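# Move wooden block from bench onto cart floor

## Task

Lift the wooden block from the bench and lay it flat on the floor of the cart, at the cart's handle end next to the profiles. The drop flap must remain open, and anything already in place must still be in place at the finish. Finish with both grippers empty and clear of the cart, having released the block and backed away. The robot must not fall or be left leaning, and at the end it must be in contact with nothing.

## Robot and tools

ROBOT. A Rainbow Robotics RB-Y1: a two-wheeled base with two rear casters, a folding leg and torso, a head with head_camera, and a left and a right arm, each with a parallel gripper and a wrist camera (left_wrist_camera, right_wrist_camera) in a case that sticks out sideways and can collide. The base is 0.58 m wide, extends 0.10 m in front of the drive axle and 0.57 m behind it, sweeps a 0.58 m radius when spinning in place, and cannot move sideways. Each arm is rated for 3 kg.

FRAMES. Base frame: origin on the floor midway between the drive wheels, x forward, y left, z up, metres. chest, left_hand and right_hand are printed in this frame. A hand point is midway between the finger pads, 0.03 m back from the tips. The fingers point along the hand's -z axis and close along its x axis. base_odometry is in the frame the base had at the start. It only counts wheel turns, so slips and bumps distort it. Its heading is in rad, positive to the left.

move. One action per call. Parts of an action:
- base: one velocity command {x_m_s, turn_rad_s, for_s}. It is relative motion from wherever the robot stands, not a pose. x_m_s is forward speed, 0.005 to 0.4 m/s either sign, or 0. turn_rad_s is leftward turn rate, 0.02 to 1.509 rad/s either sign, or 0. for_s is 0.1 to 5 s. A missing speed means 0. Distance is roughly speed times for_s. Ramps are 0.4 m/s² and 0.5 rad/s², so the robot coasts a little after for_s. If |x_m_s| + 0.27|turn_rad_s| exceeds 0.4, both are scaled down.
- joints: a map of joint names to absolute targets, radians (grippers in metres of opening). Torso: torso_squat_rad 0 to 1.2, torso_shift_rad -0.3 to 0.6, torso_pitch_rad -0.2 to 1.4 (positive leans forward), torso_yaw_rad -1.5 to 1.5 (positive left; raise both arms sideways by 0.2 rad first). Combined torso limits also apply, and breaking them gives off_target. Each arm has shoulder_pitch, shoulder_roll, shoulder_yaw, elbow, forearm_roll, wrist_pitch, hand_roll and gripper_m, prefixed left_ or right_. Negative shoulder pitch raises the arm forward. Left roll is 0 to 3.141 (outward positive). Right roll is -3.141 to 0 (outward negative). Elbow is -2.617 to 0.01. Gripper is 0 to 0.1 m. Head: head_pan_rad -0.523 to 0.523, head_tilt_rad -0.35 to 1.57 (positive looks down).
- target: an absolute pose for one hand in the base frame: side ("left" or "right"), x, y, z in metres (-3 to 3), and quat_wxyz as printed in the hand lines. It may be paired only with min_time_s. It is solved once into joint angles, so the path can bow; split long moves into short steps. The pose is checked against the robot's body only, not the surroundings or a held object.
- min_time_s: 0.1 to 8 s, the shortest duration for arm, head and torso motions.
- contact_limits: per-gripper current limit in mA (left_gripper_m, right_gripper_m), 200 to 672.5. It persists until changed. Lower values grip more softly.
- cameras: a list from head_camera, left_wrist_camera, right_wrist_camera, "all".
- blocking: true or omitted waits until everything is at rest. false returns within about 0.5 s while motion continues.
A move with no action just reports state and images.

OTHER TOOLS. wait(seconds 0 to 10, cameras) lets the robot run on without new commands. stop(cameras) brakes all running motions. zoom_image(camera, region [x0,y0,x1,y1] in pixels, at most 504 per side) enlarges part of the newest image. read_manual gives licence texts. finished_scene(scene) takes the current scene's number and ends that scene irreversibly.

GRIPPING. To hold the block, command an opening at least 0.005 m below its width. off_target or done are then both normal.

RESULTS.
- move: done, or the worst status of the motions.
- left_hand_status / right_hand_status: reached (within 10 mm and 2°), short (with the error), or refused (with the reason).
- joint_status and base_status: done, moving, off_target (stopped away from target, may still push), not_followed (the arm-collision check withheld the command), contact_stop (torso hit something or could not lift), time_out, or limit_stop_at_<name> (the body guard). Base done may be followed by "(sent for a of b s)".
- An unplanned stop blocks the rest of the calls in that reply.
- on_its_own: what the robot did unasked; "held at" shows the current target.
- wheel_motors_off = 1: the wheels are disabled for about 2 s after stalling.
- lidar_m: 12 distances in 30° sectors, counter-clockwise from straight ahead, seen at 0.23 m height; "-" means nothing seen.
- motor_effort: wheel effort in % (peak in brackets); large values at rest mean the base is pushing something.
- Joint torques, external torques, wrist force/torque: all are offset and noisy, and weight is included.
- Motor temperatures: MOTOR HOT appears at 65 °C, and a brake stop comes at 80 °C (limit_stop_at_motor_heat).
- torque_fault: contact torque hit a joint's load limit, and everything halts for 10 s.
- pictures: names the cameras in image order.

AVOID. Never let the arms strike or squeeze each other, including grippers, fingers and camera cases. Keep about 0.5 rad of outward shoulder roll when both arms reach forward. Do not drive into furniture: the base keeps pushing and can tip if the upper body snags. Do not hold weight far forward or stop hard while driving forward, since the robot can topple. Do not drop the block from a height, release it while it moves, or slam it down; lower it onto the floor before opening. Do not press hard on the cart or bench, and do not close the drop flap or disturb other items. Avoid long stretched or overloaded holds that heat motors. Loose objects may occasionally get a brief push. The world keeps running while you deliberate.

Each tool is called after "Emit:" as name([rows], argument=value, ...), one row to a line, values as JSON.

## Session

Emit:
move()

Scene clock: 0.00 s.
Joint torques (N m): no reading
External joint torques (N m): no reading
Motor temperatures (°C): left_arm=[31 28 32 36 35 33 38] | right_arm=[34 31 32 30 36 36 34]
Wrist force (N): no reading
Wrist torque (N m): no reading
Wrist force, peak (N): no reading
base_odometry: x=+0.000 y=+0.000 heading=+0.000
lidar_m: 0.65 0.68 1.56 4.82 1.63 1.14 1.08 1.13 1.47 3.50 0.97 0.70
base_status: not commanded
joint_positions: torso_squat_rad=+0.350 torso_shift_rad=+0.000 torso_pitch_rad=+0.000 torso_yaw_rad=+0.000 left_shoulder_pitch_rad=+0.049 left_shoulder_roll_rad=+0.015 left_shoulder_yaw_rad=+0.041 left_elbow_rad=-0.149 left_forearm_roll_rad=+0.010 left_wrist_pitch_rad=-0.019 left_hand_roll_rad=+0.045 left_gripper_m=+0.099 right_shoulder_pitch_rad=-0.033 right_shoulder_roll_rad=-0.038 right_shoulder_yaw_rad=+0.024 right_elbow_rad=-0.125 right_forearm_roll_rad=-0.047 right_wrist_pitch_rad=+0.032 right_hand_roll_rad=-0.022 right_gripper_m=+0.099 head_pan_rad=+0.000 head_tilt_rad=+0.400
joint_status: not commanded
wheel_motors_off: 0
motor_effort: left_wheel=+0 right_wheel=+0
chest: x=-0.2280 y=+0.0001 z=+1.2475 quat_wxyz=(+1.000, +0.000, +0.000, +0.000) (m; base frame)
left_hand: x=-0.1861 y=+0.2354 z=+0.5638 quat_wxyz=(+0.997, +0.009, -0.062, +0.055) (m; base frame)
right_hand: x=-0.1506 y=-0.2464 z=+0.5666 quat_wxyz=(+0.998, -0.015, -0.063, -0.016) (m; base frame)
pictures: head_camera, left_wrist_camera, right_wrist_camera

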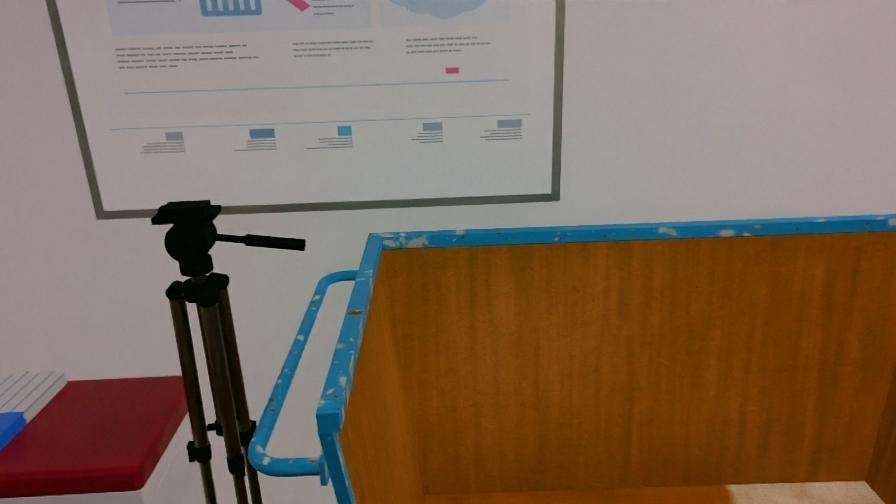

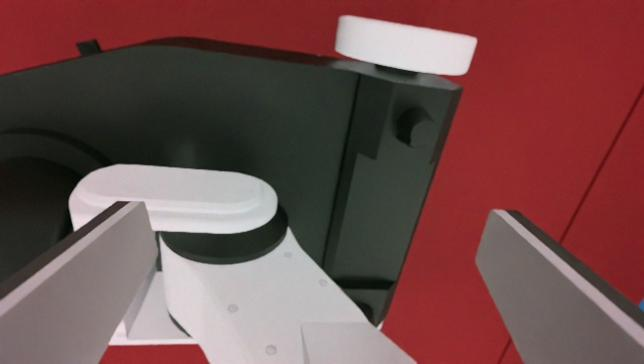

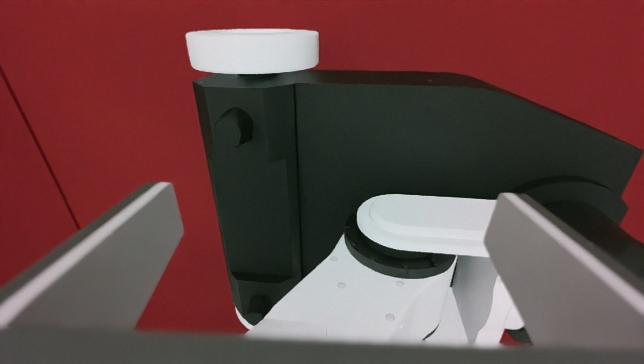

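Emit:
move(joints={"head_tilt_rad": 0.8, "head_pan_rad": 0.0}, cameras=["head_camera"])

Emit:
move(joints={"head_tilt_rad": 0.6, "head_pan_rad": 0.52}, cameras=["head_camera"])

Emit:
move(joints={"head_tilt_rad": 0.6, "head_pan_rad": -0.52}, cameras=["head_camera"])

Scene clock: 4.10 s.
Joint torques (N m): left_arm=[-0.78 -0.25 0.93 0.03 -0.04 -0.57 -0.07] | right_arm=[-1.97 -0.4 -0.25 0.01 -0.07 -0.18 0.07]
External joint torques (N m): left_arm=[-0.15 -0.92 0.89 0.02 -0.04 -0.22 -0.07] | right_arm=[0.28 1.09 -0.2 0.32 -0.11 0.11 0.07]
Wrist force (N): left_arm=[0.0 1.4 -7.4] | right_arm=[-1.6 0.8 -4.7]
Wrist torque (N m): left_arm=[-0.33 0.18 0.10] | right_arm=[-0.07 -0.03 -0.09]
Wrist force, peak (N): left_arm=[0.0 1.7 -8.5] | right_arm=[-1.6 1.5 -5.6]
move: done
base_odometry: x=+0.000 y=+0.000 heading=+0.000
lidar_m: 0.65 0.68 1.55 4.83 1.62 1.14 1.07 1.13 1.48 3.51 0.98 0.68
base_status: not commanded
joint_positions: torso_squat_rad=+0.350 torso_shift_rad=+0.000 torso_pitch_rad=+0.000 torso_yaw_rad=+0.000 left_shoulder_pitch_rad=+0.049 left_shoulder_roll_rad=+0.015 left_shoulder_yaw_rad=+0.041 left_elbow_rad=-0.149 left_forearm_roll_rad=+0.010 left_wrist_pitch_rad=-0.019 left_hand_roll_rad=+0.045 left_gripper_m=+0.099 right_shoulder_pitch_rad=-0.033 right_shoulder_roll_rad=-0.038 right_shoulder_yaw_rad=+0.024 right_elbow_rad=-0.125 right_forearm_roll_rad=-0.047 right_wrist_pitch_rad=+0.032 right_hand_roll_rad=-0.022 right_gripper_m=+0.099 head_pan_rad=+0.000 head_tilt_rad=+0.800
joint_status: all done
wheel_motors_off: 0
motor_effort: left_wheel=+0(1) right_wheel=+0(2)
chest: x=-0.2280 y=+0.0001 z=+1.2475 quat_wxyz=(+1.000, +0.000, +0.000, +0.000) (m; base frame)
left_hand: x=-0.1861 y=+0.2354 z=+0.5638 quat_wxyz=(+0.997, +0.009, -0.062, +0.055) (m; base frame)
right_hand: x=-0.1506 y=-0.2464 z=+0.5666 quat_wxyz=(+0.998, -0.015, -0.063, -0.016) (m; base frame)
pictures: head_camera
camera_calibration:
head_camera: T_world_to_cam=[[-0.00443635, -0.999504, -0.0311766, 0.0434261], [-0.676342, 0.0259634, -0.73613, 0.977865], [0.736575, 0.0178203, -0.676122, 1.07557], [0, 0, 0, 1]] pos_world=[-0.130674, -0.00115112, 1.44841]

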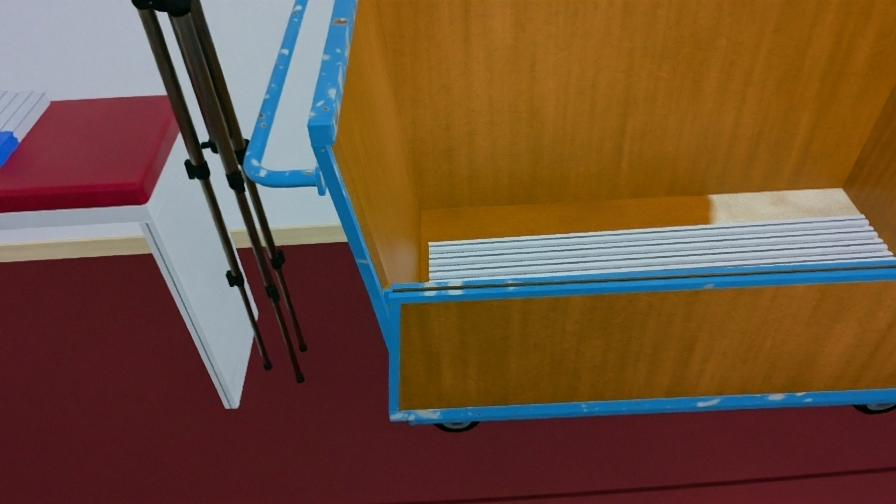

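Scene clock: 5.10 s.
Joint torques (N m): left_arm=[-1.11 -0.11 1 -0.03 -0.03 -0.67 -0.03] | right_arm=[-2.32 -0.85 -0.78 -0.01 -0.06 -0.27 0.01]
External joint torques (N m): left_arm=[-0.48 -0.78 0.96 -0.05 -0.03 -0.32 -0.03] | right_arm=[-0.07 0.65 -0.73 0.3 -0.09 0.02 0]
Wrist force (N): left_arm=[-0.3 1.4 -7.8] | right_arm=[-1.6 0.9 -4.8]
Wrist torque (N m): left_arm=[-0.32 0.15 0.10] | right_arm=[-0.09 -0.01 -0.07]
Wrist force, peak (N): left_arm=[0.3 1.8 -8.5] | right_arm=[-2.0 1.0 -5.6]
move: done
base_odometry: x=+0.000 y=+0.000 heading=+0.000
lidar_m: 0.64 0.67 1.56 4.83 1.62 1.14 1.07 1.12 1.47 3.52 0.97 0.69
base_status: not commanded
joint_positions: torso_squat_rad=+0.350 torso_shift_rad=+0.000 torso_pitch_rad=+0.000 torso_yaw_rad=+0.000 left_shoulder_pitch_rad=+0.049 left_shoulder_roll_rad=+0.015 left_shoulder_yaw_rad=+0.041 left_elbow_rad=-0.149 left_forearm_roll_rad=+0.010 left_wrist_pitch_rad=-0.019 left_hand_roll_rad=+0.045 left_gripper_m=+0.099 right_shoulder_pitch_rad=-0.033 right_shoulder_roll_rad=-0.038 right_shoulder_yaw_rad=+0.024 right_elbow_rad=-0.125 right_forearm_roll_rad=-0.047 right_wrist_pitch_rad=+0.032 right_hand_roll_rad=-0.022 right_gripper_m=+0.099 head_pan_rad=+0.520 head_tilt_rad=+0.600
joint_status: all done
wheel_motors_off: 0
motor_effort: left_wheel=+0(1) right_wheel=+1(2)
chest: x=-0.2280 y=+0.0001 z=+1.2475 quat_wxyz=(+1.000, +0.000, +0.000, +0.000) (m; base frame)
left_hand: x=-0.1861 y=+0.2354 z=+0.5638 quat_wxyz=(+0.997, +0.009, -0.062, +0.055) (m; base frame)
right_hand: x=-0.1506 y=-0.2464 z=+0.5666 quat_wxyz=(+0.998, -0.015, -0.063, -0.016) (m; base frame)
pictures: head_camera
camera_calibration:
head_camera: T_world_to_cam=[[0.498214, -0.866483, -0.0314471, 0.147286], [-0.46132, -0.234194, -0.855767, 1.19539], [0.734143, 0.440863, -0.516405, 0.843793], [0, 0, 0, 1]] pos_world=[-0.141388, 0.0355768, 1.46335]

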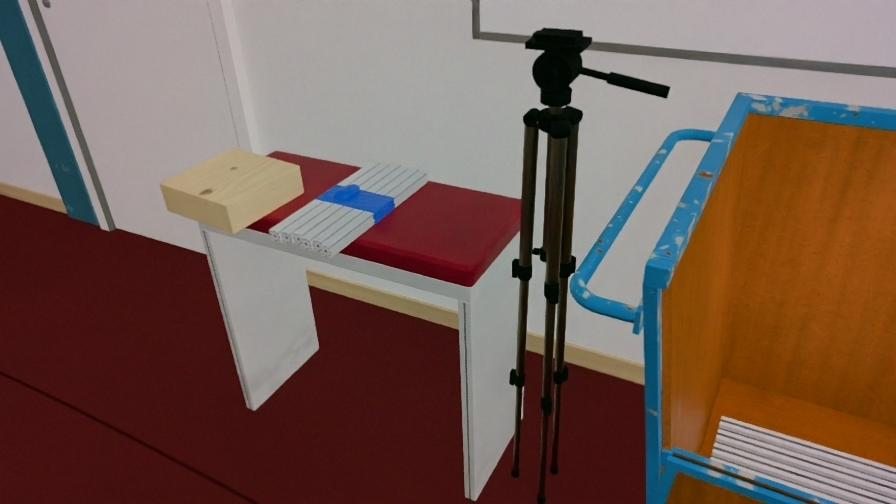

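Scene clock: 6.47 s.
Joint torques (N m): left_arm=[-0.96 -0.32 0.72 0 -0.04 -0.59 -0.07] | right_arm=[-2.21 -0.82 -0.59 0.04 -0.12 -0.31 0.05]
External joint torques (N m): left_arm=[-0.33 -0.98 0.68 -0.02 -0.05 -0.23 -0.06] | right_arm=[0.05 0.67 -0.55 0.35 -0.16 -0.02 0.04]
Wrist force (N): left_arm=[0.6 1.1 -7.8] | right_arm=[-1.9 1.2 -4.8]
Wrist torque (N m): left_arm=[-0.25 0.16 0.07] | right_arm=[-0.10 -0.07 -0.07]
Wrist force, peak (N): left_arm=[0.0 1.5 -8.4] | right_arm=[-1.8 1.3 -5.5]
move: done
base_odometry: x=+0.000 y=+0.000 heading=+0.000
lidar_m: 0.66 0.67 1.56 4.83 1.63 1.14 1.07 1.12 1.47 3.52 0.98 0.68
base_status: not commanded
joint_positions: torso_squat_rad=+0.350 torso_shift_rad=+0.000 torso_pitch_rad=+0.000 torso_yaw_rad=+0.000 left_shoulder_pitch_rad=+0.049 left_shoulder_roll_rad=+0.015 left_shoulder_yaw_rad=+0.041 left_elbow_rad=-0.149 left_forearm_roll_rad=+0.010 left_wrist_pitch_rad=-0.019 left_hand_roll_rad=+0.045 left_gripper_m=+0.099 right_shoulder_pitch_rad=-0.033 right_shoulder_roll_rad=-0.038 right_shoulder_yaw_rad=+0.024 right_elbow_rad=-0.125 right_forearm_roll_rad=-0.047 right_wrist_pitch_rad=+0.032 right_hand_roll_rad=-0.022 right_gripper_m=+0.099 head_pan_rad=-0.520 head_tilt_rad=+0.600
joint_status: all done
wheel_motors_off: 0
motor_effort: left_wheel=+0(1) right_wheel=-1(2)
chest: x=-0.2280 y=+0.0001 z=+1.2475 quat_wxyz=(+1.000, +0.000, +0.000, +0.000) (m; base frame)
left_hand: x=-0.1861 y=+0.2354 z=+0.5638 quat_wxyz=(+0.997, +0.009, -0.062, +0.055) (m; base frame)
right_hand: x=-0.1506 y=-0.2464 z=+0.5666 quat_wxyz=(+0.998, -0.015, -0.063, -0.016) (m; base frame)
pictures: head_camera
camera_calibration:
head_camera: T_world_to_cam=[[-0.495067, -0.868285, -0.0314512, -0.0573267], [-0.435413, 0.279258, -0.855821, 1.20073], [0.75188, -0.409995, -0.516314, 0.847427], [0, 0, 0, 1]] pos_world=[-0.142731, -0.0376481, 1.46335]

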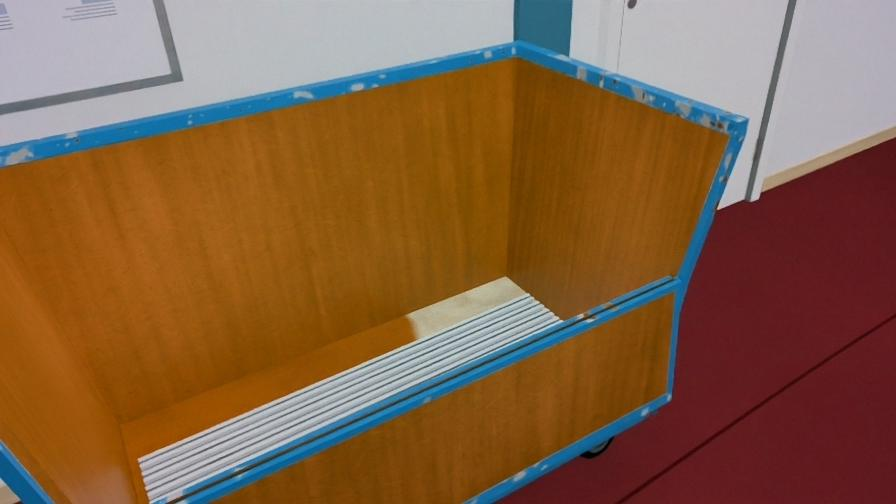

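Emit:
move(joints={"head_tilt_rad": 0.5, "head_pan_rad": 0.52}, cameras=["head_camera"])

Emit:
zoom_image(camera="head_camera", region=[100, 140, 460, 340])

Scene clock: 16.73 s.
Joint torques (N m): left_arm=[-0.83 -0.45 0.65 0.01 -0.08 -0.52 -0.05] | right_arm=[-2.63 -0.69 -0.73 0.21 -0.02 -0.18 0.04]
External joint torques (N m): left_arm=[-0.21 -1.11 0.6 -0.01 -0.09 -0.16 -0.04] | right_arm=[-0.38 0.8 -0.68 0.52 -0.06 0.11 0.03]
Wrist force (N): left_arm=[0.4 1.1 -7.3] | right_arm=[-1.6 0.3 -4.9]
Wrist torque (N m): left_arm=[-0.27 0.20 0.06] | right_arm=[0.01 -0.03 -0.08]
Wrist force, peak (N): left_arm=[-0.4 1.4 -8.4] | right_arm=[-2.3 1.5 -5.3]
move: done
base_odometry: x=+0.000 y=+0.000 heading=+0.000
lidar_m: 0.65 0.67 1.56 4.83 1.64 1.14 1.08 1.12 1.48 3.51 0.98 0.69
base_status: not commanded
joint_positions: torso_squat_rad=+0.350 torso_shift_rad=+0.000 torso_pitch_rad=+0.000 torso_yaw_rad=+0.000 left_shoulder_pitch_rad=+0.049 left_shoulder_roll_rad=+0.015 left_shoulder_yaw_rad=+0.041 left_elbow_rad=-0.149 left_forearm_roll_rad=+0.010 left_wrist_pitch_rad=-0.019 left_hand_roll_rad=+0.045 left_gripper_m=+0.099 right_shoulder_pitch_rad=-0.033 right_shoulder_roll_rad=-0.038 right_shoulder_yaw_rad=+0.024 right_elbow_rad=-0.125 right_forearm_roll_rad=-0.047 right_wrist_pitch_rad=+0.032 right_hand_roll_rad=-0.022 right_gripper_m=+0.099 head_pan_rad=+0.520 head_tilt_rad=+0.500
joint_status: all done
wheel_motors_off: 0
motor_effort: left_wheel=+1(1) right_wheel=+0(2)
chest: x=-0.2280 y=+0.0001 z=+1.2475 quat_wxyz=(+1.000, +0.000, +0.000, +0.000) (m; base frame)
left_hand: x=-0.1861 y=+0.2354 z=+0.5638 quat_wxyz=(+0.997, +0.009, -0.062, +0.055) (m; base frame)
right_hand: x=-0.1506 y=-0.2464 z=+0.5666 quat_wxyz=(+0.998, -0.015, -0.063, -0.016) (m; base frame)
pictures: head_camera
camera_calibration:
head_camera: T_world_to_cam=[[0.500889, -0.864953, -0.0310857, 0.147395], [-0.384926, -0.190452, -0.903084, 1.27964], [0.775205, 0.464311, -0.428338, 0.724842], [0, 0, 0, 1]] pos_world=[-0.143163, 0.0346483, 1.47068]

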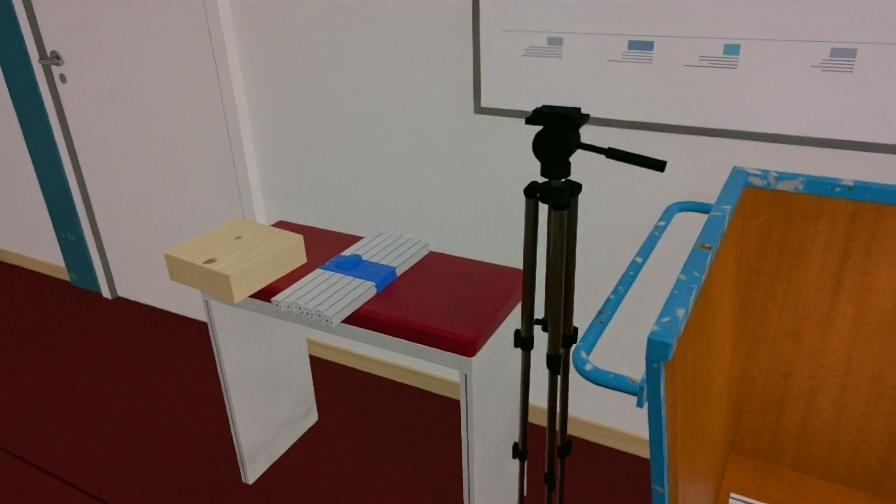

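Scaled by 1.400 from the camera's 896x504 image, which has a finer 1280x720 frame.

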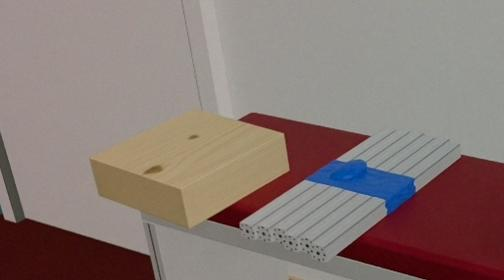

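Emit:
move(base={"turn_rad_s": 1.2, "for_s": 1.77}, joints={"head_pan_rad": -0.4, "head_tilt_rad": 0.6}, cameras=["head_camera"])

Scene clock: 58.33 s.
Joint torques (N m): left_arm=[-1.03 -0.24 0.6 -0.03 -0.06 -0.66 -0.11] | right_arm=[-2.35 -1.03 -0.36 0.03 -0.18 -0.15 -0.01]
External joint torques (N m): left_arm=[-0.4 -0.91 0.56 -0.05 -0.06 -0.3 -0.1] | right_arm=[-0.1 0.45 -0.31 0.34 -0.21 0.14 -0.01]
Wrist force (N): left_arm=[-0.2 1.2 -6.8] | right_arm=[-1.5 1.0 -5.0]
Wrist torque (N m): left_arm=[-0.30 0.13 0.06] | right_arm=[-0.10 -0.05 -0.08]
Wrist force, peak (N): left_arm=[-0.5 0.9 -8.5] | right_arm=[-1.9 1.3 -5.5]
move: done
base_odometry: x=+0.000 y=+0.000 heading=+1.560
lidar_m: 4.81 1.63 1.13 1.06 1.10 1.46 3.48 1.00 0.72 0.66 0.68 1.56
base_status: done (sent for 1.77 of 1.77 s)
joint_positions: torso_squat_rad=+0.350 torso_shift_rad=+0.000 torso_pitch_rad=+0.000 torso_yaw_rad=+0.000 left_shoulder_pitch_rad=+0.049 left_shoulder_roll_rad=+0.015 left_shoulder_yaw_rad=+0.041 left_elbow_rad=-0.149 left_forearm_roll_rad=+0.010 left_wrist_pitch_rad=-0.019 left_hand_roll_rad=+0.045 left_gripper_m=+0.099 right_shoulder_pitch_rad=-0.033 right_shoulder_roll_rad=-0.038 right_shoulder_yaw_rad=+0.024 right_elbow_rad=-0.125 right_forearm_roll_rad=-0.047 right_wrist_pitch_rad=+0.032 right_hand_roll_rad=-0.022 right_gripper_m=+0.099 head_pan_rad=-0.400 head_tilt_rad=+0.600
joint_status: all done
wheel_motors_off: 0
motor_effort: left_wheel=+6(39) right_wheel=+19(45)
chest: x=-0.2280 y=+0.0001 z=+1.2475 quat_wxyz=(+1.000, +0.000, +0.000, +0.000) (m; base frame)
left_hand: x=-0.1862 y=+0.2354 z=+0.5639 quat_wxyz=(+0.997, +0.009, -0.062, +0.055) (m; base frame)
right_hand: x=-0.1506 y=-0.2464 z=+0.5666 quat_wxyz=(+0.998, -0.015, -0.063, -0.016) (m; base frame)
pictures: head_camera
camera_calibration:
head_camera: T_world_to_cam=[[-0.387509, -0.921328, -0.0314833, -0.0351408], [-0.465694, 0.225115, -0.855834, 1.1945], [0.795592, -0.316982, -0.516291, 0.856406], [0, 0, 0, 1]] pos_world=[-0.138693, -0.0298123, 1.46335]

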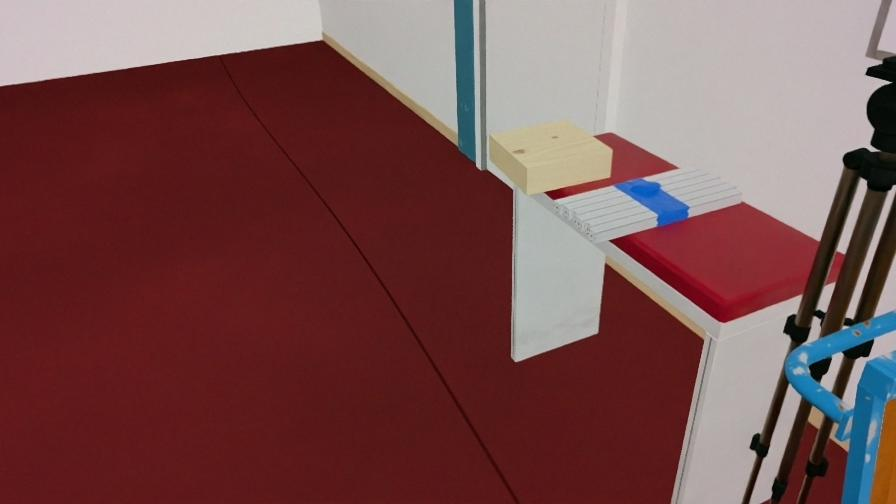

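Emit:
move(base={"x_m_s": 0.4, "for_s": 3.2})

Emit:
move(base={"turn_rad_s": -1.2, "for_s": 1.77}, joints={"head_pan_rad": 0.0, "head_tilt_rad": 0.7}, cameras=["head_camera"])

Scene clock: 63.67 s.
Joint torques (N m): left_arm=[-0.59 -0.25 0.94 0.13 -0.03 -0.64 -0.05] | right_arm=[-2.04 -0.94 -0.45 0.09 -0.05 -0.23 -0.1]
External joint torques (N m): left_arm=[0.04 -0.92 0.9 0.11 -0.04 -0.29 -0.04] | right_arm=[0.21 0.55 -0.4 0.4 -0.09 0.07 -0.1]
Wrist force (N): left_arm=[0.5 1.4 -7.6] | right_arm=[-1.6 0.9 -4.9]
Wrist torque (N m): left_arm=[-0.29 0.17 0.05] | right_arm=[-0.07 -0.04 -0.12]
Wrist force, peak (N): left_arm=[-0.7 1.1 -8.6] | right_arm=[-2.3 1.4 -5.4]
move: done
base_odometry: x=+0.013 y=+1.280 heading=+1.561
lidar_m: 4.35 1.74 1.21 1.13 1.17 1.55 3.77 1.30 1.06 0.80 1.43 1.90
base_status: done (sent for 3.2 of 3.2 s)
joint_positions: torso_squat_rad=+0.350 torso_shift_rad=+0.000 torso_pitch_rad=+0.000 torso_yaw_rad=+0.000 left_shoulder_pitch_rad=+0.049 left_shoulder_roll_rad=+0.015 left_shoulder_yaw_rad=+0.041 left_elbow_rad=-0.149 left_forearm_roll_rad=+0.010 left_wrist_pitch_rad=-0.019 left_hand_roll_rad=+0.045 left_gripper_m=+0.099 right_shoulder_pitch_rad=-0.033 right_shoulder_roll_rad=-0.038 right_shoulder_yaw_rad=+0.024 right_elbow_rad=-0.125 right_forearm_roll_rad=-0.047 right_wrist_pitch_rad=+0.032 right_hand_roll_rad=-0.022 right_gripper_m=+0.099 head_pan_rad=-0.400 head_tilt_rad=+0.600
joint_status: not commanded
wheel_motors_off: 0
motor_effort: left_wheel=+19(47) right_wheel=-17(52)
chest: x=-0.2280 y=+0.0001 z=+1.2475 quat_wxyz=(+1.000, +0.000, +0.000, +0.000) (m; base frame)
left_hand: x=-0.1861 y=+0.2354 z=+0.5639 quat_wxyz=(+0.997, +0.009, -0.062, +0.055) (m; base frame)
right_hand: x=-0.1505 y=-0.2464 z=+0.5666 quat_wxyz=(+0.998, -0.015, -0.063, -0.016) (m; base frame)
pictures: none

Scene clock: 67.53 s.
Joint torques (N m): left_arm=[-0.64 -0.25 0.86 0.19 -0.02 -0.57 -0.06] | right_arm=[-1.97 -0.93 -0.54 0.04 -0.01 -0.29 -0.02]
External joint torques (N m): left_arm=[-0.01 -0.91 0.82 0.18 -0.03 -0.22 -0.05] | right_arm=[0.28 0.56 -0.49 0.35 -0.05 0 -0.03]
Wrist force (N): left_arm=[0.1 1.4 -7.6] | right_arm=[-2.3 0.9 -5.0]
Wrist torque (N m): left_arm=[-0.27 0.16 0.09] | right_arm=[-0.07 -0.10 -0.09]
Wrist force, peak (N): left_arm=[0.4 2.1 -8.2] | right_arm=[-2.3 0.9 -5.4]
move: done
base_odometry: x=+0.013 y=+1.280 heading=+0.002
lidar_m: 0.79 1.43 1.91 4.35 1.72 1.21 1.14 1.19 1.57 3.78 1.28 1.07
base_status: done (sent for 1.77 of 1.77 s)
joint_positions: torso_squat_rad=+0.350 torso_shift_rad=+0.000 torso_pitch_rad=+0.000 torso_yaw_rad=+0.000 left_shoulder_pitch_rad=+0.049 left_shoulder_roll_rad=+0.015 left_shoulder_yaw_rad=+0.041 left_elbow_rad=-0.149 left_forearm_roll_rad=+0.010 left_wrist_pitch_rad=-0.019 left_hand_roll_rad=+0.045 left_gripper_m=+0.099 right_shoulder_pitch_rad=-0.033 right_shoulder_roll_rad=-0.038 right_shoulder_yaw_rad=+0.024 right_elbow_rad=-0.125 right_forearm_roll_rad=-0.047 right_wrist_pitch_rad=+0.032 right_hand_roll_rad=-0.022 right_gripper_m=+0.099 head_pan_rad=+0.000 head_tilt_rad=+0.700
joint_status: all done
wheel_motors_off: 0
motor_effort: left_wheel=+23(47) right_wheel=+4(50)
chest: x=-0.2280 y=+0.0001 z=+1.2475 quat_wxyz=(+1.000, +0.000, +0.000, +0.000) (m; base frame)
left_hand: x=-0.1861 y=+0.2354 z=+0.5639 quat_wxyz=(+0.997, +0.009, -0.062, +0.055) (m; base frame)
right_hand: x=-0.1505 y=-0.2464 z=+0.5666 quat_wxyz=(+0.998, -0.015, -0.063, -0.016) (m; base frame)
pictures: head_camera
camera_calibration:
head_camera: T_world_to_cam=[[-0.00129999, -0.999504, -0.0314624, 0.0443857], [-0.599497, 0.0259607, -0.799956, 1.08605], [0.800376, 0.0178217, -0.599233, 0.977472], [0, 0, 0, 1]] pos_world=[-0.131205, -0.00125113, 1.45592]

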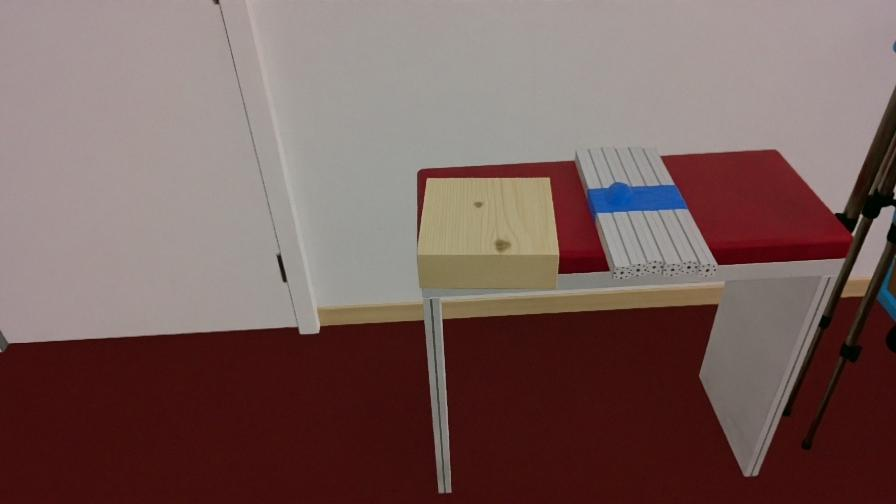

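Emit:
move(joints={"torso_squat_rad": 0.9, "head_tilt_rad": 0.5})

Emit:
move(target={"side": "right", "x": 0.34, "y": -0.05, "z": 0.778, "quat_wxyz": [0.7071, 0, -0.7071, 0]}, cameras=["all"])

Scene clock: 80.43 s.
Joint torques (N m): left_arm=[-0.97 -0.4 0.89 0.07 -0.08 -0.57 -0.06] | right_arm=[-2.05 -1.08 -0.72 0.12 -0.05 -0.22 -0.07]
External joint torques (N m): left_arm=[-0.34 -1.06 0.85 0.06 -0.09 -0.22 -0.05] | right_arm=[0.21 0.42 -0.68 0.43 -0.09 0.07 -0.07]
Wrist force (N): left_arm=[-0.2 1.3 -7.8] | right_arm=[-1.7 1.3 -5.3]
Wrist torque (N m): left_arm=[-0.34 0.12 0.08] | right_arm=[-0.10 -0.04 -0.09]
Wrist force, peak (N): left_arm=[0.1 1.9 -8.4] | right_arm=[-1.7 0.8 -5.7]
move: done
base_odometry: x=+0.013 y=+1.280 heading=+0.002
lidar_m: 0.80 1.43 1.89 4.34 1.73 1.21 1.13 1.19 1.56 3.77 1.28 1.05
base_status: not commanded
joint_positions: torso_squat_rad=+0.900 torso_shift_rad=+0.000 torso_pitch_rad=+0.000 torso_yaw_rad=+0.000 left_shoulder_pitch_rad=+0.049 left_shoulder_roll_rad=+0.015 left_shoulder_yaw_rad=+0.041 left_elbow_rad=-0.149 left_forearm_roll_rad=+0.010 left_wrist_pitch_rad=-0.019 left_hand_roll_rad=+0.045 left_gripper_m=+0.099 right_shoulder_pitch_rad=-0.033 right_shoulder_roll_rad=-0.038 right_shoulder_yaw_rad=+0.024 right_elbow_rad=-0.125 right_forearm_roll_rad=-0.047 right_wrist_pitch_rad=+0.032 right_hand_roll_rad=-0.022 right_gripper_m=+0.099 head_pan_rad=+0.000 head_tilt_rad=+0.500
joint_status: all done
wheel_motors_off: 0
motor_effort: left_wheel=+22(23) right_wheel=+5(5)
chest: x=-0.2281 y=+0.0001 z=+1.0251 quat_wxyz=(+1.000, +0.000, +0.000, +0.000) (m; base frame)
left_hand: x=-0.1861 y=+0.2354 z=+0.3414 quat_wxyz=(+0.997, +0.009, -0.062, +0.055) (m; base frame)
right_hand: x=-0.1505 y=-0.2464 z=+0.3442 quat_wxyz=(+0.998, -0.015, -0.063, -0.016) (m; base frame)
pictures: none

Scene clock: 82.17 s.
Joint torques (N m): left_arm=[-0.99 -0.26 0.7 0.01 -0.08 -0.63 -0.1] | right_arm=[-15.81 2.41 -2.33 -8.7 1.37 -0.57 -0.33]
External joint torques (N m): left_arm=[-0.36 -0.92 0.66 0 -0.08 -0.28 -0.09] | right_arm=[0.25 -0.01 -0.47 -0.05 0.14 0.15 -0.38]
Wrist force (N): left_arm=[0.4 0.8 -7.5] | right_arm=[-7.0 0.2 1.1]
Wrist torque (N m): left_arm=[-0.23 0.17 0.11] | right_arm=[-0.09 -0.40 -0.14]
Wrist force, peak (N): left_arm=[0.1 1.5 -8.2] | right_arm=[-8.8 0.2 1.5]
move: done
base_odometry: x=+0.013 y=+1.280 heading=+0.002
lidar_m: 0.80 1.42 1.88 4.35 1.72 1.21 1.15 1.18 1.56 3.76 1.28 1.05
base_status: not commanded
joint_positions: torso_squat_rad=+0.900 torso_shift_rad=+0.000 torso_pitch_rad=+0.000 torso_yaw_rad=+0.000 left_shoulder_pitch_rad=+0.049 left_shoulder_roll_rad=+0.015 left_shoulder_yaw_rad=+0.041 left_elbow_rad=-0.149 left_forearm_roll_rad=+0.010 left_wrist_pitch_rad=-0.019 left_hand_roll_rad=+0.045 left_gripper_m=+0.099 right_shoulder_pitch_rad=-0.474 right_shoulder_roll_rad=+0.000 right_shoulder_yaw_rad=+0.595 right_elbow_rad=-0.969 right_forearm_roll_rad=-1.545 right_wrist_pitch_rad=-0.676 right_hand_roll_rad=+1.186 right_gripper_m=+0.099 head_pan_rad=+0.000 head_tilt_rad=+0.500
joint_status: all done
wheel_motors_off: 0
motor_effort: left_wheel=+21(23) right_wheel=+4(9)
chest: x=-0.2280 y=+0.0001 z=+1.0250 quat_wxyz=(+1.000, +0.000, +0.000, +0.000) (m; base frame)
left_hand: x=-0.1861 y=+0.2354 z=+0.3414 quat_wxyz=(+0.997, +0.009, -0.062, +0.055) (m; base frame)
right_hand: x=+0.3399 y=-0.0501 z=+0.7777 quat_wxyz=(+0.707, +0.001, -0.707, +0.001) (m; base frame)
right_hand_status: reached (checked arc, planned for 1.3 s): 0 mm and 0.2 deg off.
pictures: head_camera, left_wrist_camera, right_wrist_camera
camera_calibration:
head_camera: T_world_to_cam=[[0.00497633, -0.999504, -0.0310917, 0.0382262], [-0.428579, 0.02596, -0.903131, 1.06972], [0.903491, 0.0178195, -0.428237, 0.655928], [0, 0, 0, 1]] pos_world=[-0.134354, -0.00125113, 1.24818]
left_wrist_camera: T_world_to_cam=[[0.984048, 0.135529, 0.115245, 0.111324], [0.0699273, -0.890321, 0.449932, 0.0980528], [0.163584, -0.434696, -0.885596, 0.507655], [0, 0, 0, 1]] pos_world=[-0.199449, 0.292886, 0.39263]
right_wrist_camera: T_world_to_cam=[[0.0273885, -0.0292701, -0.999196, 0.765023], [-0.509564, 0.859542, -0.0391466, 0.273786], [0.859997, 0.510227, 0.00862658, -0.201305], [0, 0, 0, 1]] pos_world=[0.29168, -0.110227, 0.776863]

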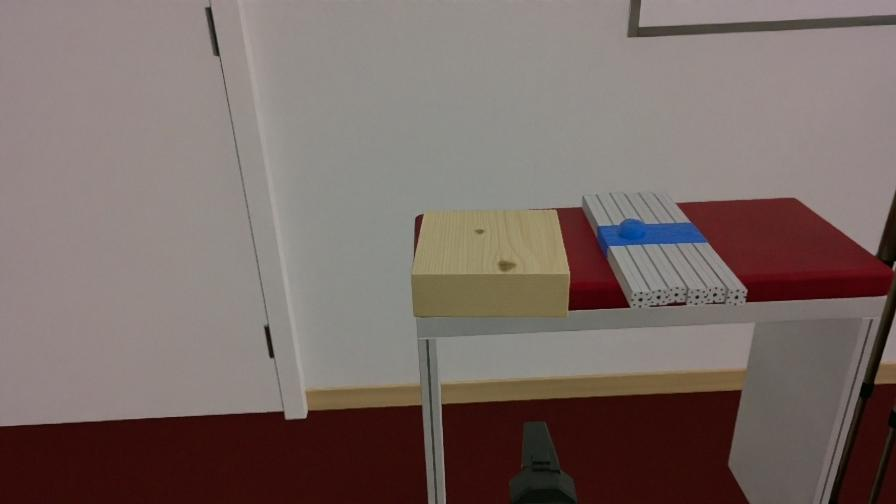

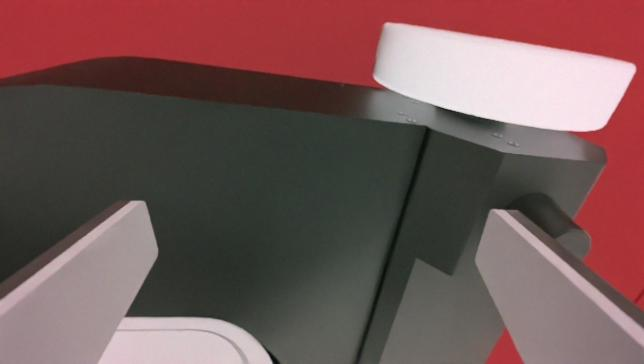

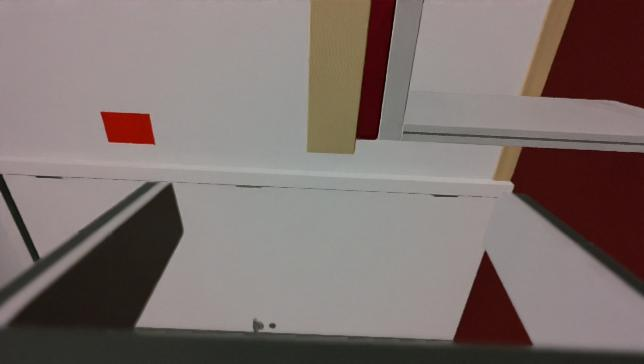

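Emit:
move(target={"side": "right", "x": 0.34, "y": -0.045, "z": 0.774, "quat_wxyz": [0.7071, 0, -0.7071, 0]})

Emit:
move(base={"x_m_s": 0.2, "for_s": 1.95}, joints={"head_tilt_rad": 0.7}, cameras=["head_camera", "right_wrist_camera"])

Scene clock: 90.03 s.
Joint torques (N m): left_arm=[-0.99 -0.18 0.9 0.1 0.05 -0.59 -0.07] | right_arm=[-17.78 2.51 -1.76 -9.04 1.25 -0.86 -0.08]
External joint torques (N m): left_arm=[-0.36 -0.83 0.86 0.09 0.05 -0.23 -0.06] | right_arm=[-1.55 0.16 0.24 -0.61 -0.01 -0.11 -0.13]
Wrist force (N): left_arm=[0.0 1.2 -7.1] | right_arm=[-7.2 0.6 1.7]
Wrist torque (N m): left_arm=[-0.32 0.12 0.09] | right_arm=[-0.14 -0.40 0.06]
Wrist force, peak (N): left_arm=[0.0 1.3 -8.4] | right_arm=[-8.2 1.1 1.5]
move: done
base_odometry: x=+0.013 y=+1.280 heading=+0.002
lidar_m: 0.80 1.43 1.89 4.35 1.72 1.20 1.14 1.18 1.56 3.76 1.28 1.07
base_status: not commanded
joint_positions: torso_squat_rad=+0.900 torso_shift_rad=+0.000 torso_pitch_rad=+0.000 torso_yaw_rad=+0.000 left_shoulder_pitch_rad=+0.049 left_shoulder_roll_rad=+0.015 left_shoulder_yaw_rad=+0.041 left_elbow_rad=-0.149 left_forearm_roll_rad=+0.010 left_wrist_pitch_rad=-0.019 left_hand_roll_rad=+0.045 left_gripper_m=+0.099 right_shoulder_pitch_rad=-0.500 right_shoulder_roll_rad=+0.000 right_shoulder_yaw_rad=+0.634 right_elbow_rad=-0.931 right_forearm_roll_rad=-1.567 right_wrist_pitch_rad=-0.708 right_hand_roll_rad=+1.162 right_gripper_m=+0.099 head_pan_rad=+0.000 head_tilt_rad=+0.500
joint_status: all done
wheel_motors_off: 0
motor_effort: left_wheel=+21(22) right_wheel=+3(6)
chest: x=-0.2280 y=+0.0001 z=+1.0250 quat_wxyz=(+1.000, +0.000, +0.000, +0.000) (m; base frame)
left_hand: x=-0.1861 y=+0.2354 z=+0.3414 quat_wxyz=(+0.997, +0.009, -0.062, +0.055) (m; base frame)
right_hand: x=+0.3398 y=-0.0458 z=+0.7741 quat_wxyz=(+0.708, +0.000, -0.707, +0.001) (m; base frame)
right_hand_status: reached (checked arc, planned for 0.2 s): 1 mm and 0.1 deg off.
pictures: none

Scene clock: 92.83 s.
Joint torques (N m): left_arm=[-0.38 -0.29 0.62 0.1 0.01 -0.64 -0.02] | right_arm=[-17.87 2.48 -1.98 -9.02 1.2 -0.71 -0.14]
External joint torques (N m): left_arm=[0.24 -0.96 0.58 0.09 0 -0.28 -0.02] | right_arm=[-1.64 0.11 0.02 -0.6 -0.06 0.04 -0.19]
Wrist force (N): left_arm=[-0.1 1.2 -7.3] | right_arm=[-7.1 0.7 1.2]
Wrist torque (N m): left_arm=[-0.32 0.14 0.07] | right_arm=[-0.15 -0.40 0.02]
Wrist force, peak (N): left_arm=[-0.1 1.2 -8.3] | right_arm=[-7.8 0.1 1.4]
move: done
base_odometry: x=+0.406 y=+1.280 heading=+0.001
lidar_m: 0.40 1.05 1.37 3.35 2.32 1.63 1.53 1.59 2.08 1.12 0.79 0.91
base_status: done (sent for 1.97 of 1.97 s)
joint_positions: torso_squat_rad=+0.900 torso_shift_rad=+0.000 torso_pitch_rad=+0.000 torso_yaw_rad=+0.000 left_shoulder_pitch_rad=+0.049 left_shoulder_roll_rad=+0.015 left_shoulder_yaw_rad=+0.041 left_elbow_rad=-0.149 left_forearm_roll_rad=+0.010 left_wrist_pitch_rad=-0.019 left_hand_roll_rad=+0.045 left_gripper_m=+0.099 right_shoulder_pitch_rad=-0.500 right_shoulder_roll_rad=+0.000 right_shoulder_yaw_rad=+0.634 right_elbow_rad=-0.931 right_forearm_roll_rad=-1.567 right_wrist_pitch_rad=-0.708 right_hand_roll_rad=+1.162 right_gripper_m=+0.099 head_pan_rad=+0.000 head_tilt_rad=+0.700
joint_status: all done
wheel_motors_off: 0
motor_effort: left_wheel=-10(50) right_wheel=+11(43)
chest: x=-0.2279 y=+0.0001 z=+1.0251 quat_wxyz=(+1.000, +0.000, +0.000, +0.000) (m; base frame)
left_hand: x=-0.1861 y=+0.2354 z=+0.3414 quat_wxyz=(+0.997, +0.009, -0.062, +0.055) (m; base frame)
right_hand: x=+0.3399 y=-0.0458 z=+0.7741 quat_wxyz=(+0.708, +0.000, -0.707, +0.001) (m; base frame)
pictures: head_camera, right_wrist_camera
camera_calibration:
head_camera: T_world_to_cam=[[-0.00130483, -0.999504, -0.0314619, 0.0373873], [-0.59956, 0.0259618, -0.799908, 0.908131], [0.800329, 0.0178195, -0.599297, 0.844195], [0, 0, 0, 1]] pos_world=[-0.131105, -0.00125112, 1.23352]
right_wrist_camera: T_world_to_cam=[[0.0248315, -0.0301912, -0.999236, 0.762426], [-0.507971, 0.860508, -0.038623, 0.269057], [0.861016, 0.508542, 0.0060315, -0.201888], [0, 0, 0, 1]] pos_world=[0.29157, -0.105838, 0.773453]

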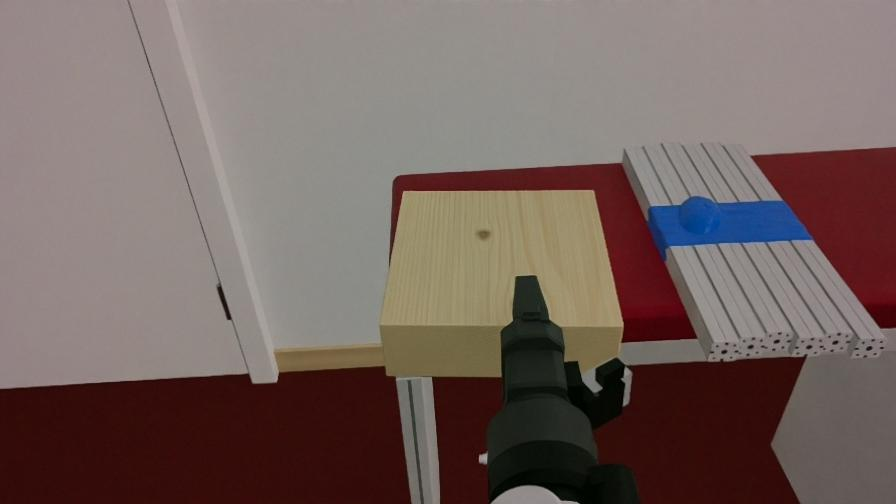

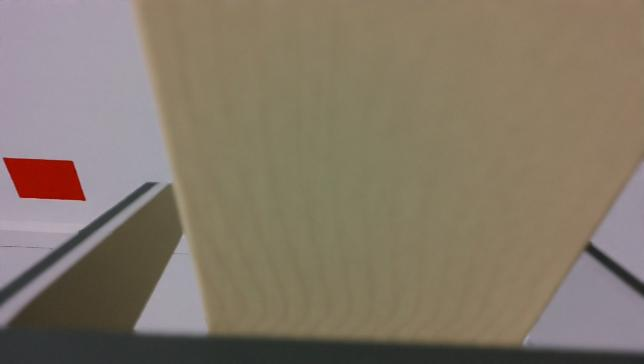

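Emit:
move(target={"side": "right", "x": 0.345, "y": -0.0458, "z": 0.766, "quat_wxyz": [0.7071, 0, -0.7071, 0]}, cameras=["head_camera", "right_wrist_camera"])

Emit:
zoom_image(camera="head_camera", region=[360, 240, 660, 440])

Scene clock: 105.50 s.
Joint torques (N m): left_arm=[-0.37 -0.51 0.9 0.33 -0.17 -0.66 -0.07] | right_arm=[-18.7 2.75 -1.28 -8.4 1.25 -1.01 0.06]
External joint torques (N m): left_arm=[0.25 -1.17 0.86 0.31 -0.17 -0.31 -0.06] | right_arm=[-1.96 0.88 0.85 -0.49 0 -0.1 0.02]
Wrist force (N): left_arm=[-0.2 1.4 -7.5] | right_arm=[-7.4 0.7 1.5]
Wrist torque (N m): left_arm=[-0.35 0.14 0.07] | right_arm=[-0.17 -0.46 0.08]
Wrist force, peak (N): left_arm=[0.6 1.2 -8.8] | right_arm=[-8.5 0.3 1.6]
move: done
base_odometry: x=+0.406 y=+1.280 heading=+0.001
lidar_m: 0.41 1.06 1.36 3.34 2.32 1.62 1.53 1.59 2.09 1.13 0.76 0.89
base_status: not commanded
joint_positions: torso_squat_rad=+0.900 torso_shift_rad=+0.000 torso_pitch_rad=+0.000 torso_yaw_rad=+0.000 left_shoulder_pitch_rad=+0.049 left_shoulder_roll_rad=+0.015 left_shoulder_yaw_rad=+0.041 left_elbow_rad=-0.149 left_forearm_roll_rad=+0.010 left_wrist_pitch_rad=-0.019 left_hand_roll_rad=+0.045 left_gripper_m=+0.099 right_shoulder_pitch_rad=-0.555 right_shoulder_roll_rad=+0.000 right_shoulder_yaw_rad=+0.682 right_elbow_rad=-0.829 right_forearm_roll_rad=-1.566 right_wrist_pitch_rad=-0.741 right_hand_roll_rad=+1.070 right_gripper_m=+0.099 head_pan_rad=+0.000 head_tilt_rad=+0.700
joint_status: all done
wheel_motors_off: 0
motor_effort: left_wheel=-11(12) right_wheel=+13(14)
chest: x=-0.2279 y=+0.0001 z=+1.0251 quat_wxyz=(+1.000, +0.000, +0.000, +0.000) (m; base frame)
left_hand: x=-0.1861 y=+0.2354 z=+0.3414 quat_wxyz=(+0.997, +0.009, -0.062, +0.055) (m; base frame)
right_hand: x=+0.3449 y=-0.0462 z=+0.7660 quat_wxyz=(+0.708, +0.000, -0.707, +0.000) (m; base frame)
right_hand_status: reached (checked arc, planned for 0.4 s): 0 mm and 0.1 deg off.
pictures: head_camera, right_wrist_camera
camera_calibration:
head_camera: T_world_to_cam=[[-0.00130483, -0.999504, -0.0314619, 0.0373873], [-0.59956, 0.0259618, -0.799908, 0.908131], [0.800329, 0.0178195, -0.599297, 0.844195], [0, 0, 0, 1]] pos_world=[-0.131105, -0.00125112, 1.23352]
right_wrist_camera: T_world_to_cam=[[0.0251392, -0.0292146, -0.999257, 0.754128], [-0.506962, 0.861133, -0.0379304, 0.270812], [0.861602, 0.507539, 0.00683753, -0.20675], [0, 0, 0, 1]] pos_world=[0.29647, -0.10624, 0.765253]

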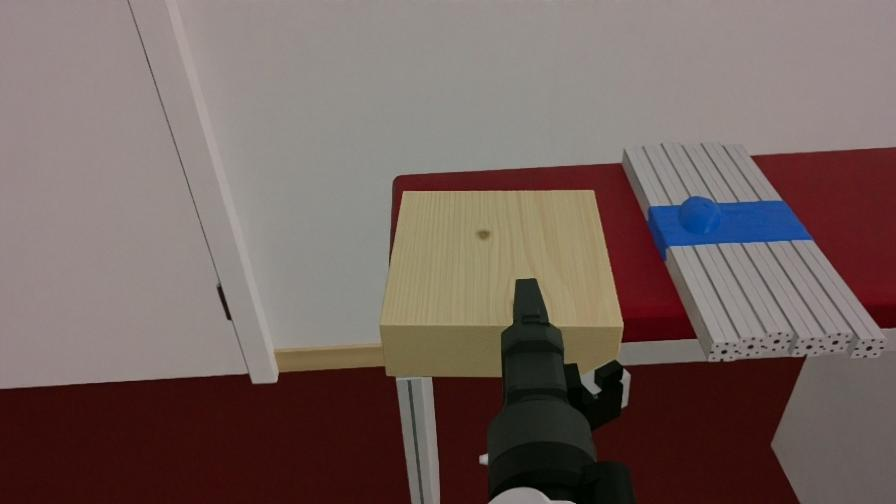

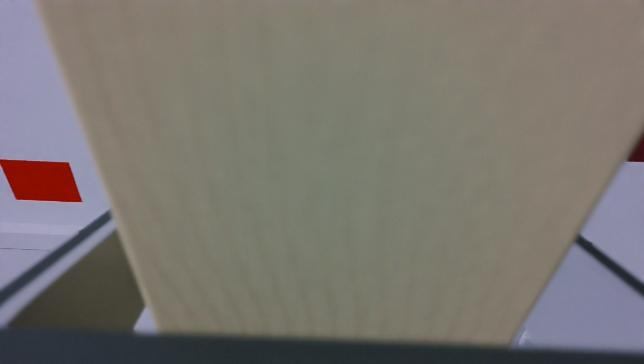

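Scaled by 1.680 from the camera's 896x504 image, which has a finer 1280x720 frame.

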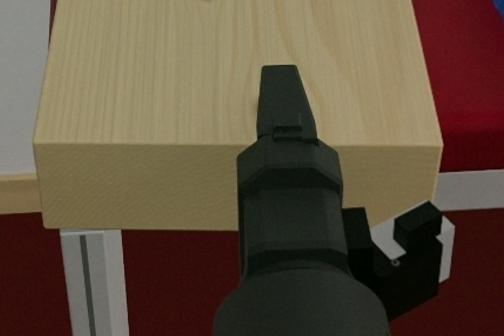

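Emit:
move(joints={"right_gripper_m": 0.05}, cameras=["head_camera", "right_wrist_camera"])

Scene clock: 107.93 s.
Joint torques (N m): left_arm=[-0.58 -0.13 0.79 0.18 -0.08 -0.61 -0.02] | right_arm=[-18.47 1.97 -0.92 -8.38 1.24 -0.86 0.1]
External joint torques (N m): left_arm=[0.04 -0.79 0.75 0.16 -0.09 -0.26 -0.02] | right_arm=[-1.73 0.1 1.2 -0.47 -0.02 0.05 0.05]
Wrist force (N): left_arm=[0.3 1.3 -7.9] | right_arm=[-6.0 0.5 0.3]
Wrist torque (N m): left_arm=[-0.31 0.21 0.08] | right_arm=[-0.10 -0.57 -0.10]
Wrist force, peak (N): left_arm=[0.0 0.9 -8.4] | right_arm=[-7.7 0.7 1.8]
move: off_target
base_odometry: x=+0.406 y=+1.280 heading=+0.001
lidar_m: 0.41 1.05 1.37 3.35 2.32 1.62 1.53 1.59 2.09 1.11 0.78 0.89
base_status: not commanded
joint_positions: torso_squat_rad=+0.900 torso_shift_rad=+0.000 torso_pitch_rad=+0.000 torso_yaw_rad=+0.000 left_shoulder_pitch_rad=+0.049 left_shoulder_roll_rad=+0.015 left_shoulder_yaw_rad=+0.041 left_elbow_rad=-0.149 left_forearm_roll_rad=+0.010 left_wrist_pitch_rad=-0.019 left_hand_roll_rad=+0.045 left_gripper_m=+0.099 right_shoulder_pitch_rad=-0.555 right_shoulder_roll_rad=+0.000 right_shoulder_yaw_rad=+0.682 right_elbow_rad=-0.829 right_forearm_roll_rad=-1.566 right_wrist_pitch_rad=-0.741 right_hand_roll_rad=+1.070 right_gripper_m=+0.075 head_pan_rad=+0.000 head_tilt_rad=+0.700
joint_status: right_gripper_m off_target (ended at +0.075, target +0.050)
wheel_motors_off: 0
motor_effort: left_wheel=-11(12) right_wheel=+13(13)
chest: x=-0.2279 y=+0.0001 z=+1.0251 quat_wxyz=(+1.000, +0.000, +0.000, +0.000) (m; base frame)
left_hand: x=-0.1861 y=+0.2354 z=+0.3414 quat_wxyz=(+0.997, +0.009, -0.062, +0.055) (m; base frame)
right_hand: x=+0.3449 y=-0.0462 z=+0.7660 quat_wxyz=(+0.707, +0.000, -0.707, +0.000) (m; base frame)
pictures: head_camera, right_wrist_camera
camera_calibration:
head_camera: T_world_to_cam=[[-0.00130483, -0.999504, -0.0314619, 0.0373873], [-0.59956, 0.0259618, -0.799908, 0.908131], [0.800329, 0.0178195, -0.599297, 0.844195], [0, 0, 0, 1]] pos_world=[-0.131105, -0.00125112, 1.23352]
right_wrist_camera: T_world_to_cam=[[0.0251392, -0.0292146, -0.999257, 0.754231], [-0.506962, 0.861133, -0.0379304, 0.27073], [0.861602, 0.507539, 0.00683753, -0.206802], [0, 0, 0, 1]] pos_world=[0.29647, -0.10614, 0.765353]

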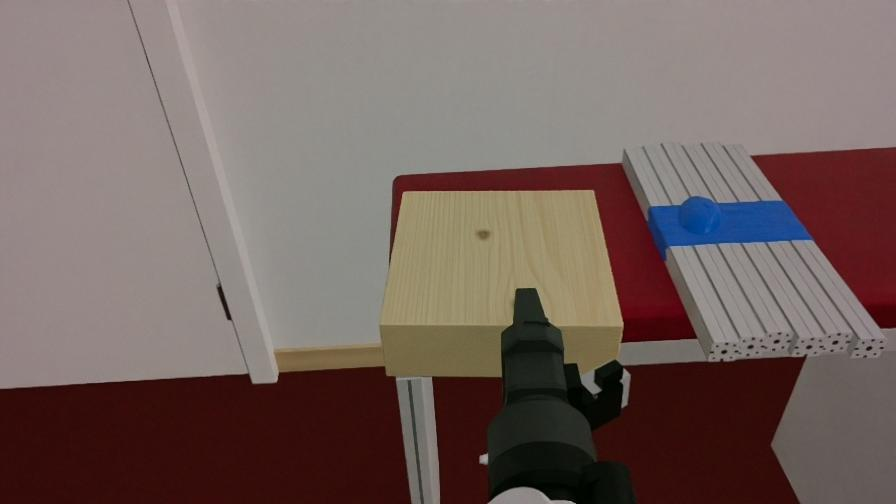

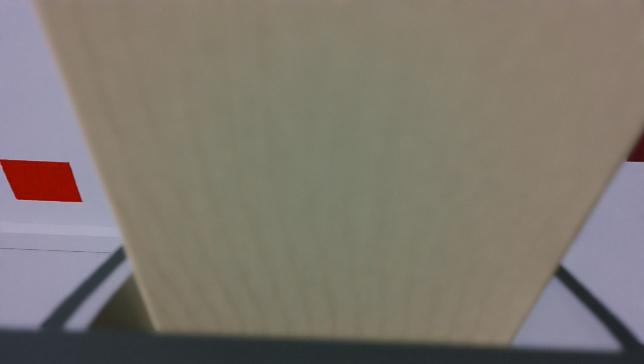

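Emit:
move(target={"side": "right", "x": 0.354, "y": -0.046, "z": 0.804, "quat_wxyz": [0.7660, 0, -0.6428, 0]}, min_time_s=1.5, cameras=["head_camera", "right_wrist_camera"])

Scene clock: 128.17 s.
Joint torques (N m): left_arm=[-0.18 -0.24 0.61 0.04 0.01 -0.62 -0.04] | right_arm=[-21.41 2.7 -4.18 -15.88 2.76 1.27 0.2]
External joint torques (N m): left_arm=[0.44 -0.9 0.57 0.02 0.01 -0.27 -0.03] | right_arm=[-4.77 0.22 -2.19 -6.49 1.64 0.83 0.16]
Wrist force (N): left_arm=[-0.2 1.1 -7.2] | right_arm=[-15.5 2.0 -4.6]
Wrist torque (N m): left_arm=[-0.31 0.10 0.11] | right_arm=[-0.26 -0.18 -0.22]
Wrist force, peak (N): left_arm=[0.4 1.3 -8.6] | right_arm=[-19.6 1.6 -2.6]
move: done
base_odometry: x=+0.406 y=+1.280 heading=+0.001
lidar_m: 0.40 1.05 1.37 3.35 2.31 1.62 1.53 1.58 2.08 1.13 0.79 0.90
base_status: not commanded
joint_positions: torso_squat_rad=+0.900 torso_shift_rad=+0.000 torso_pitch_rad=+0.000 torso_yaw_rad=+0.000 left_shoulder_pitch_rad=+0.049 left_shoulder_roll_rad=+0.015 left_shoulder_yaw_rad=+0.041 left_elbow_rad=-0.149 left_forearm_roll_rad=+0.010 left_wrist_pitch_rad=-0.019 left_hand_roll_rad=+0.045 left_gripper_m=+0.099 right_shoulder_pitch_rad=-0.485 right_shoulder_roll_rad=+0.000 right_shoulder_yaw_rad=+0.506 right_elbow_rad=-1.197 right_forearm_roll_rad=-2.119 right_wrist_pitch_rad=-0.653 right_hand_roll_rad=+1.819 right_gripper_m=+0.074 head_pan_rad=+0.000 head_tilt_rad=+0.700
joint_status: all done
wheel_motors_off: 0
motor_effort: left_wheel=-11(11) right_wheel=+12(14)
chest: x=-0.2279 y=+0.0001 z=+1.0251 quat_wxyz=(+1.000, +0.000, +0.000, +0.000) (m; base frame)
left_hand: x=-0.1861 y=+0.2354 z=+0.3414 quat_wxyz=(+0.997, +0.009, -0.061, +0.055) (m; base frame)
right_hand: x=+0.3535 y=-0.0457 z=+0.8024 quat_wxyz=(+0.765, +0.000, -0.644, +0.000) (m; base frame)
right_hand_status: reached (checked arc, planned for 1.5 s): 2 mm and 0.2 deg off.
pictures: head_camera, right_wrist_camera
camera_calibration:
head_camera: T_world_to_cam=[[-0.00130985, -0.999504, -0.0314635, 0.0374888], [-0.599673, 0.0259636, -0.799824, 0.90807], [0.800244, 0.0178201, -0.599409, 0.844241], [0, 0, 0, 1]] pos_world=[-0.131005, -0.00115112, 1.23352]
right_wrist_camera: T_world_to_cam=[[-0.14408, -0.0286566, -0.989151, 0.842101], [-0.505737, 0.861311, 0.0487131, 0.206206], [0.850571, 0.507269, -0.138591, -0.094105], [0, 0, 0, 1]] pos_world=[0.30566, -0.10574, 0.809878]

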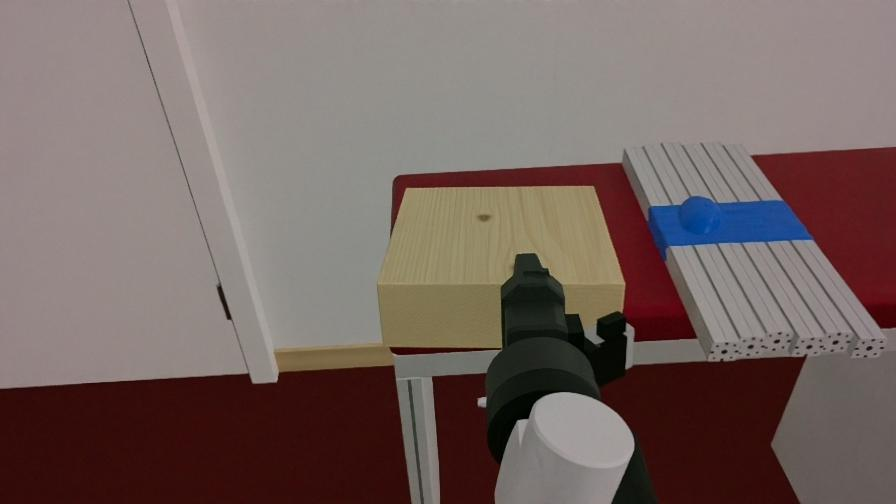

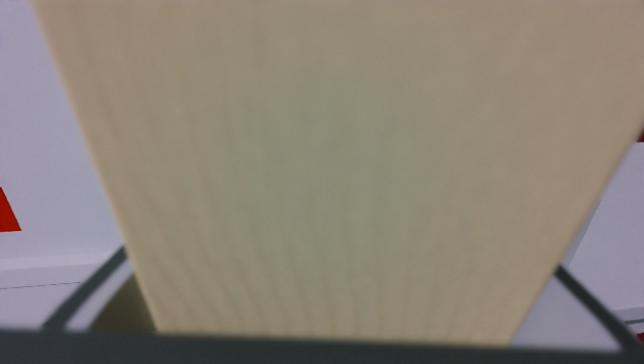

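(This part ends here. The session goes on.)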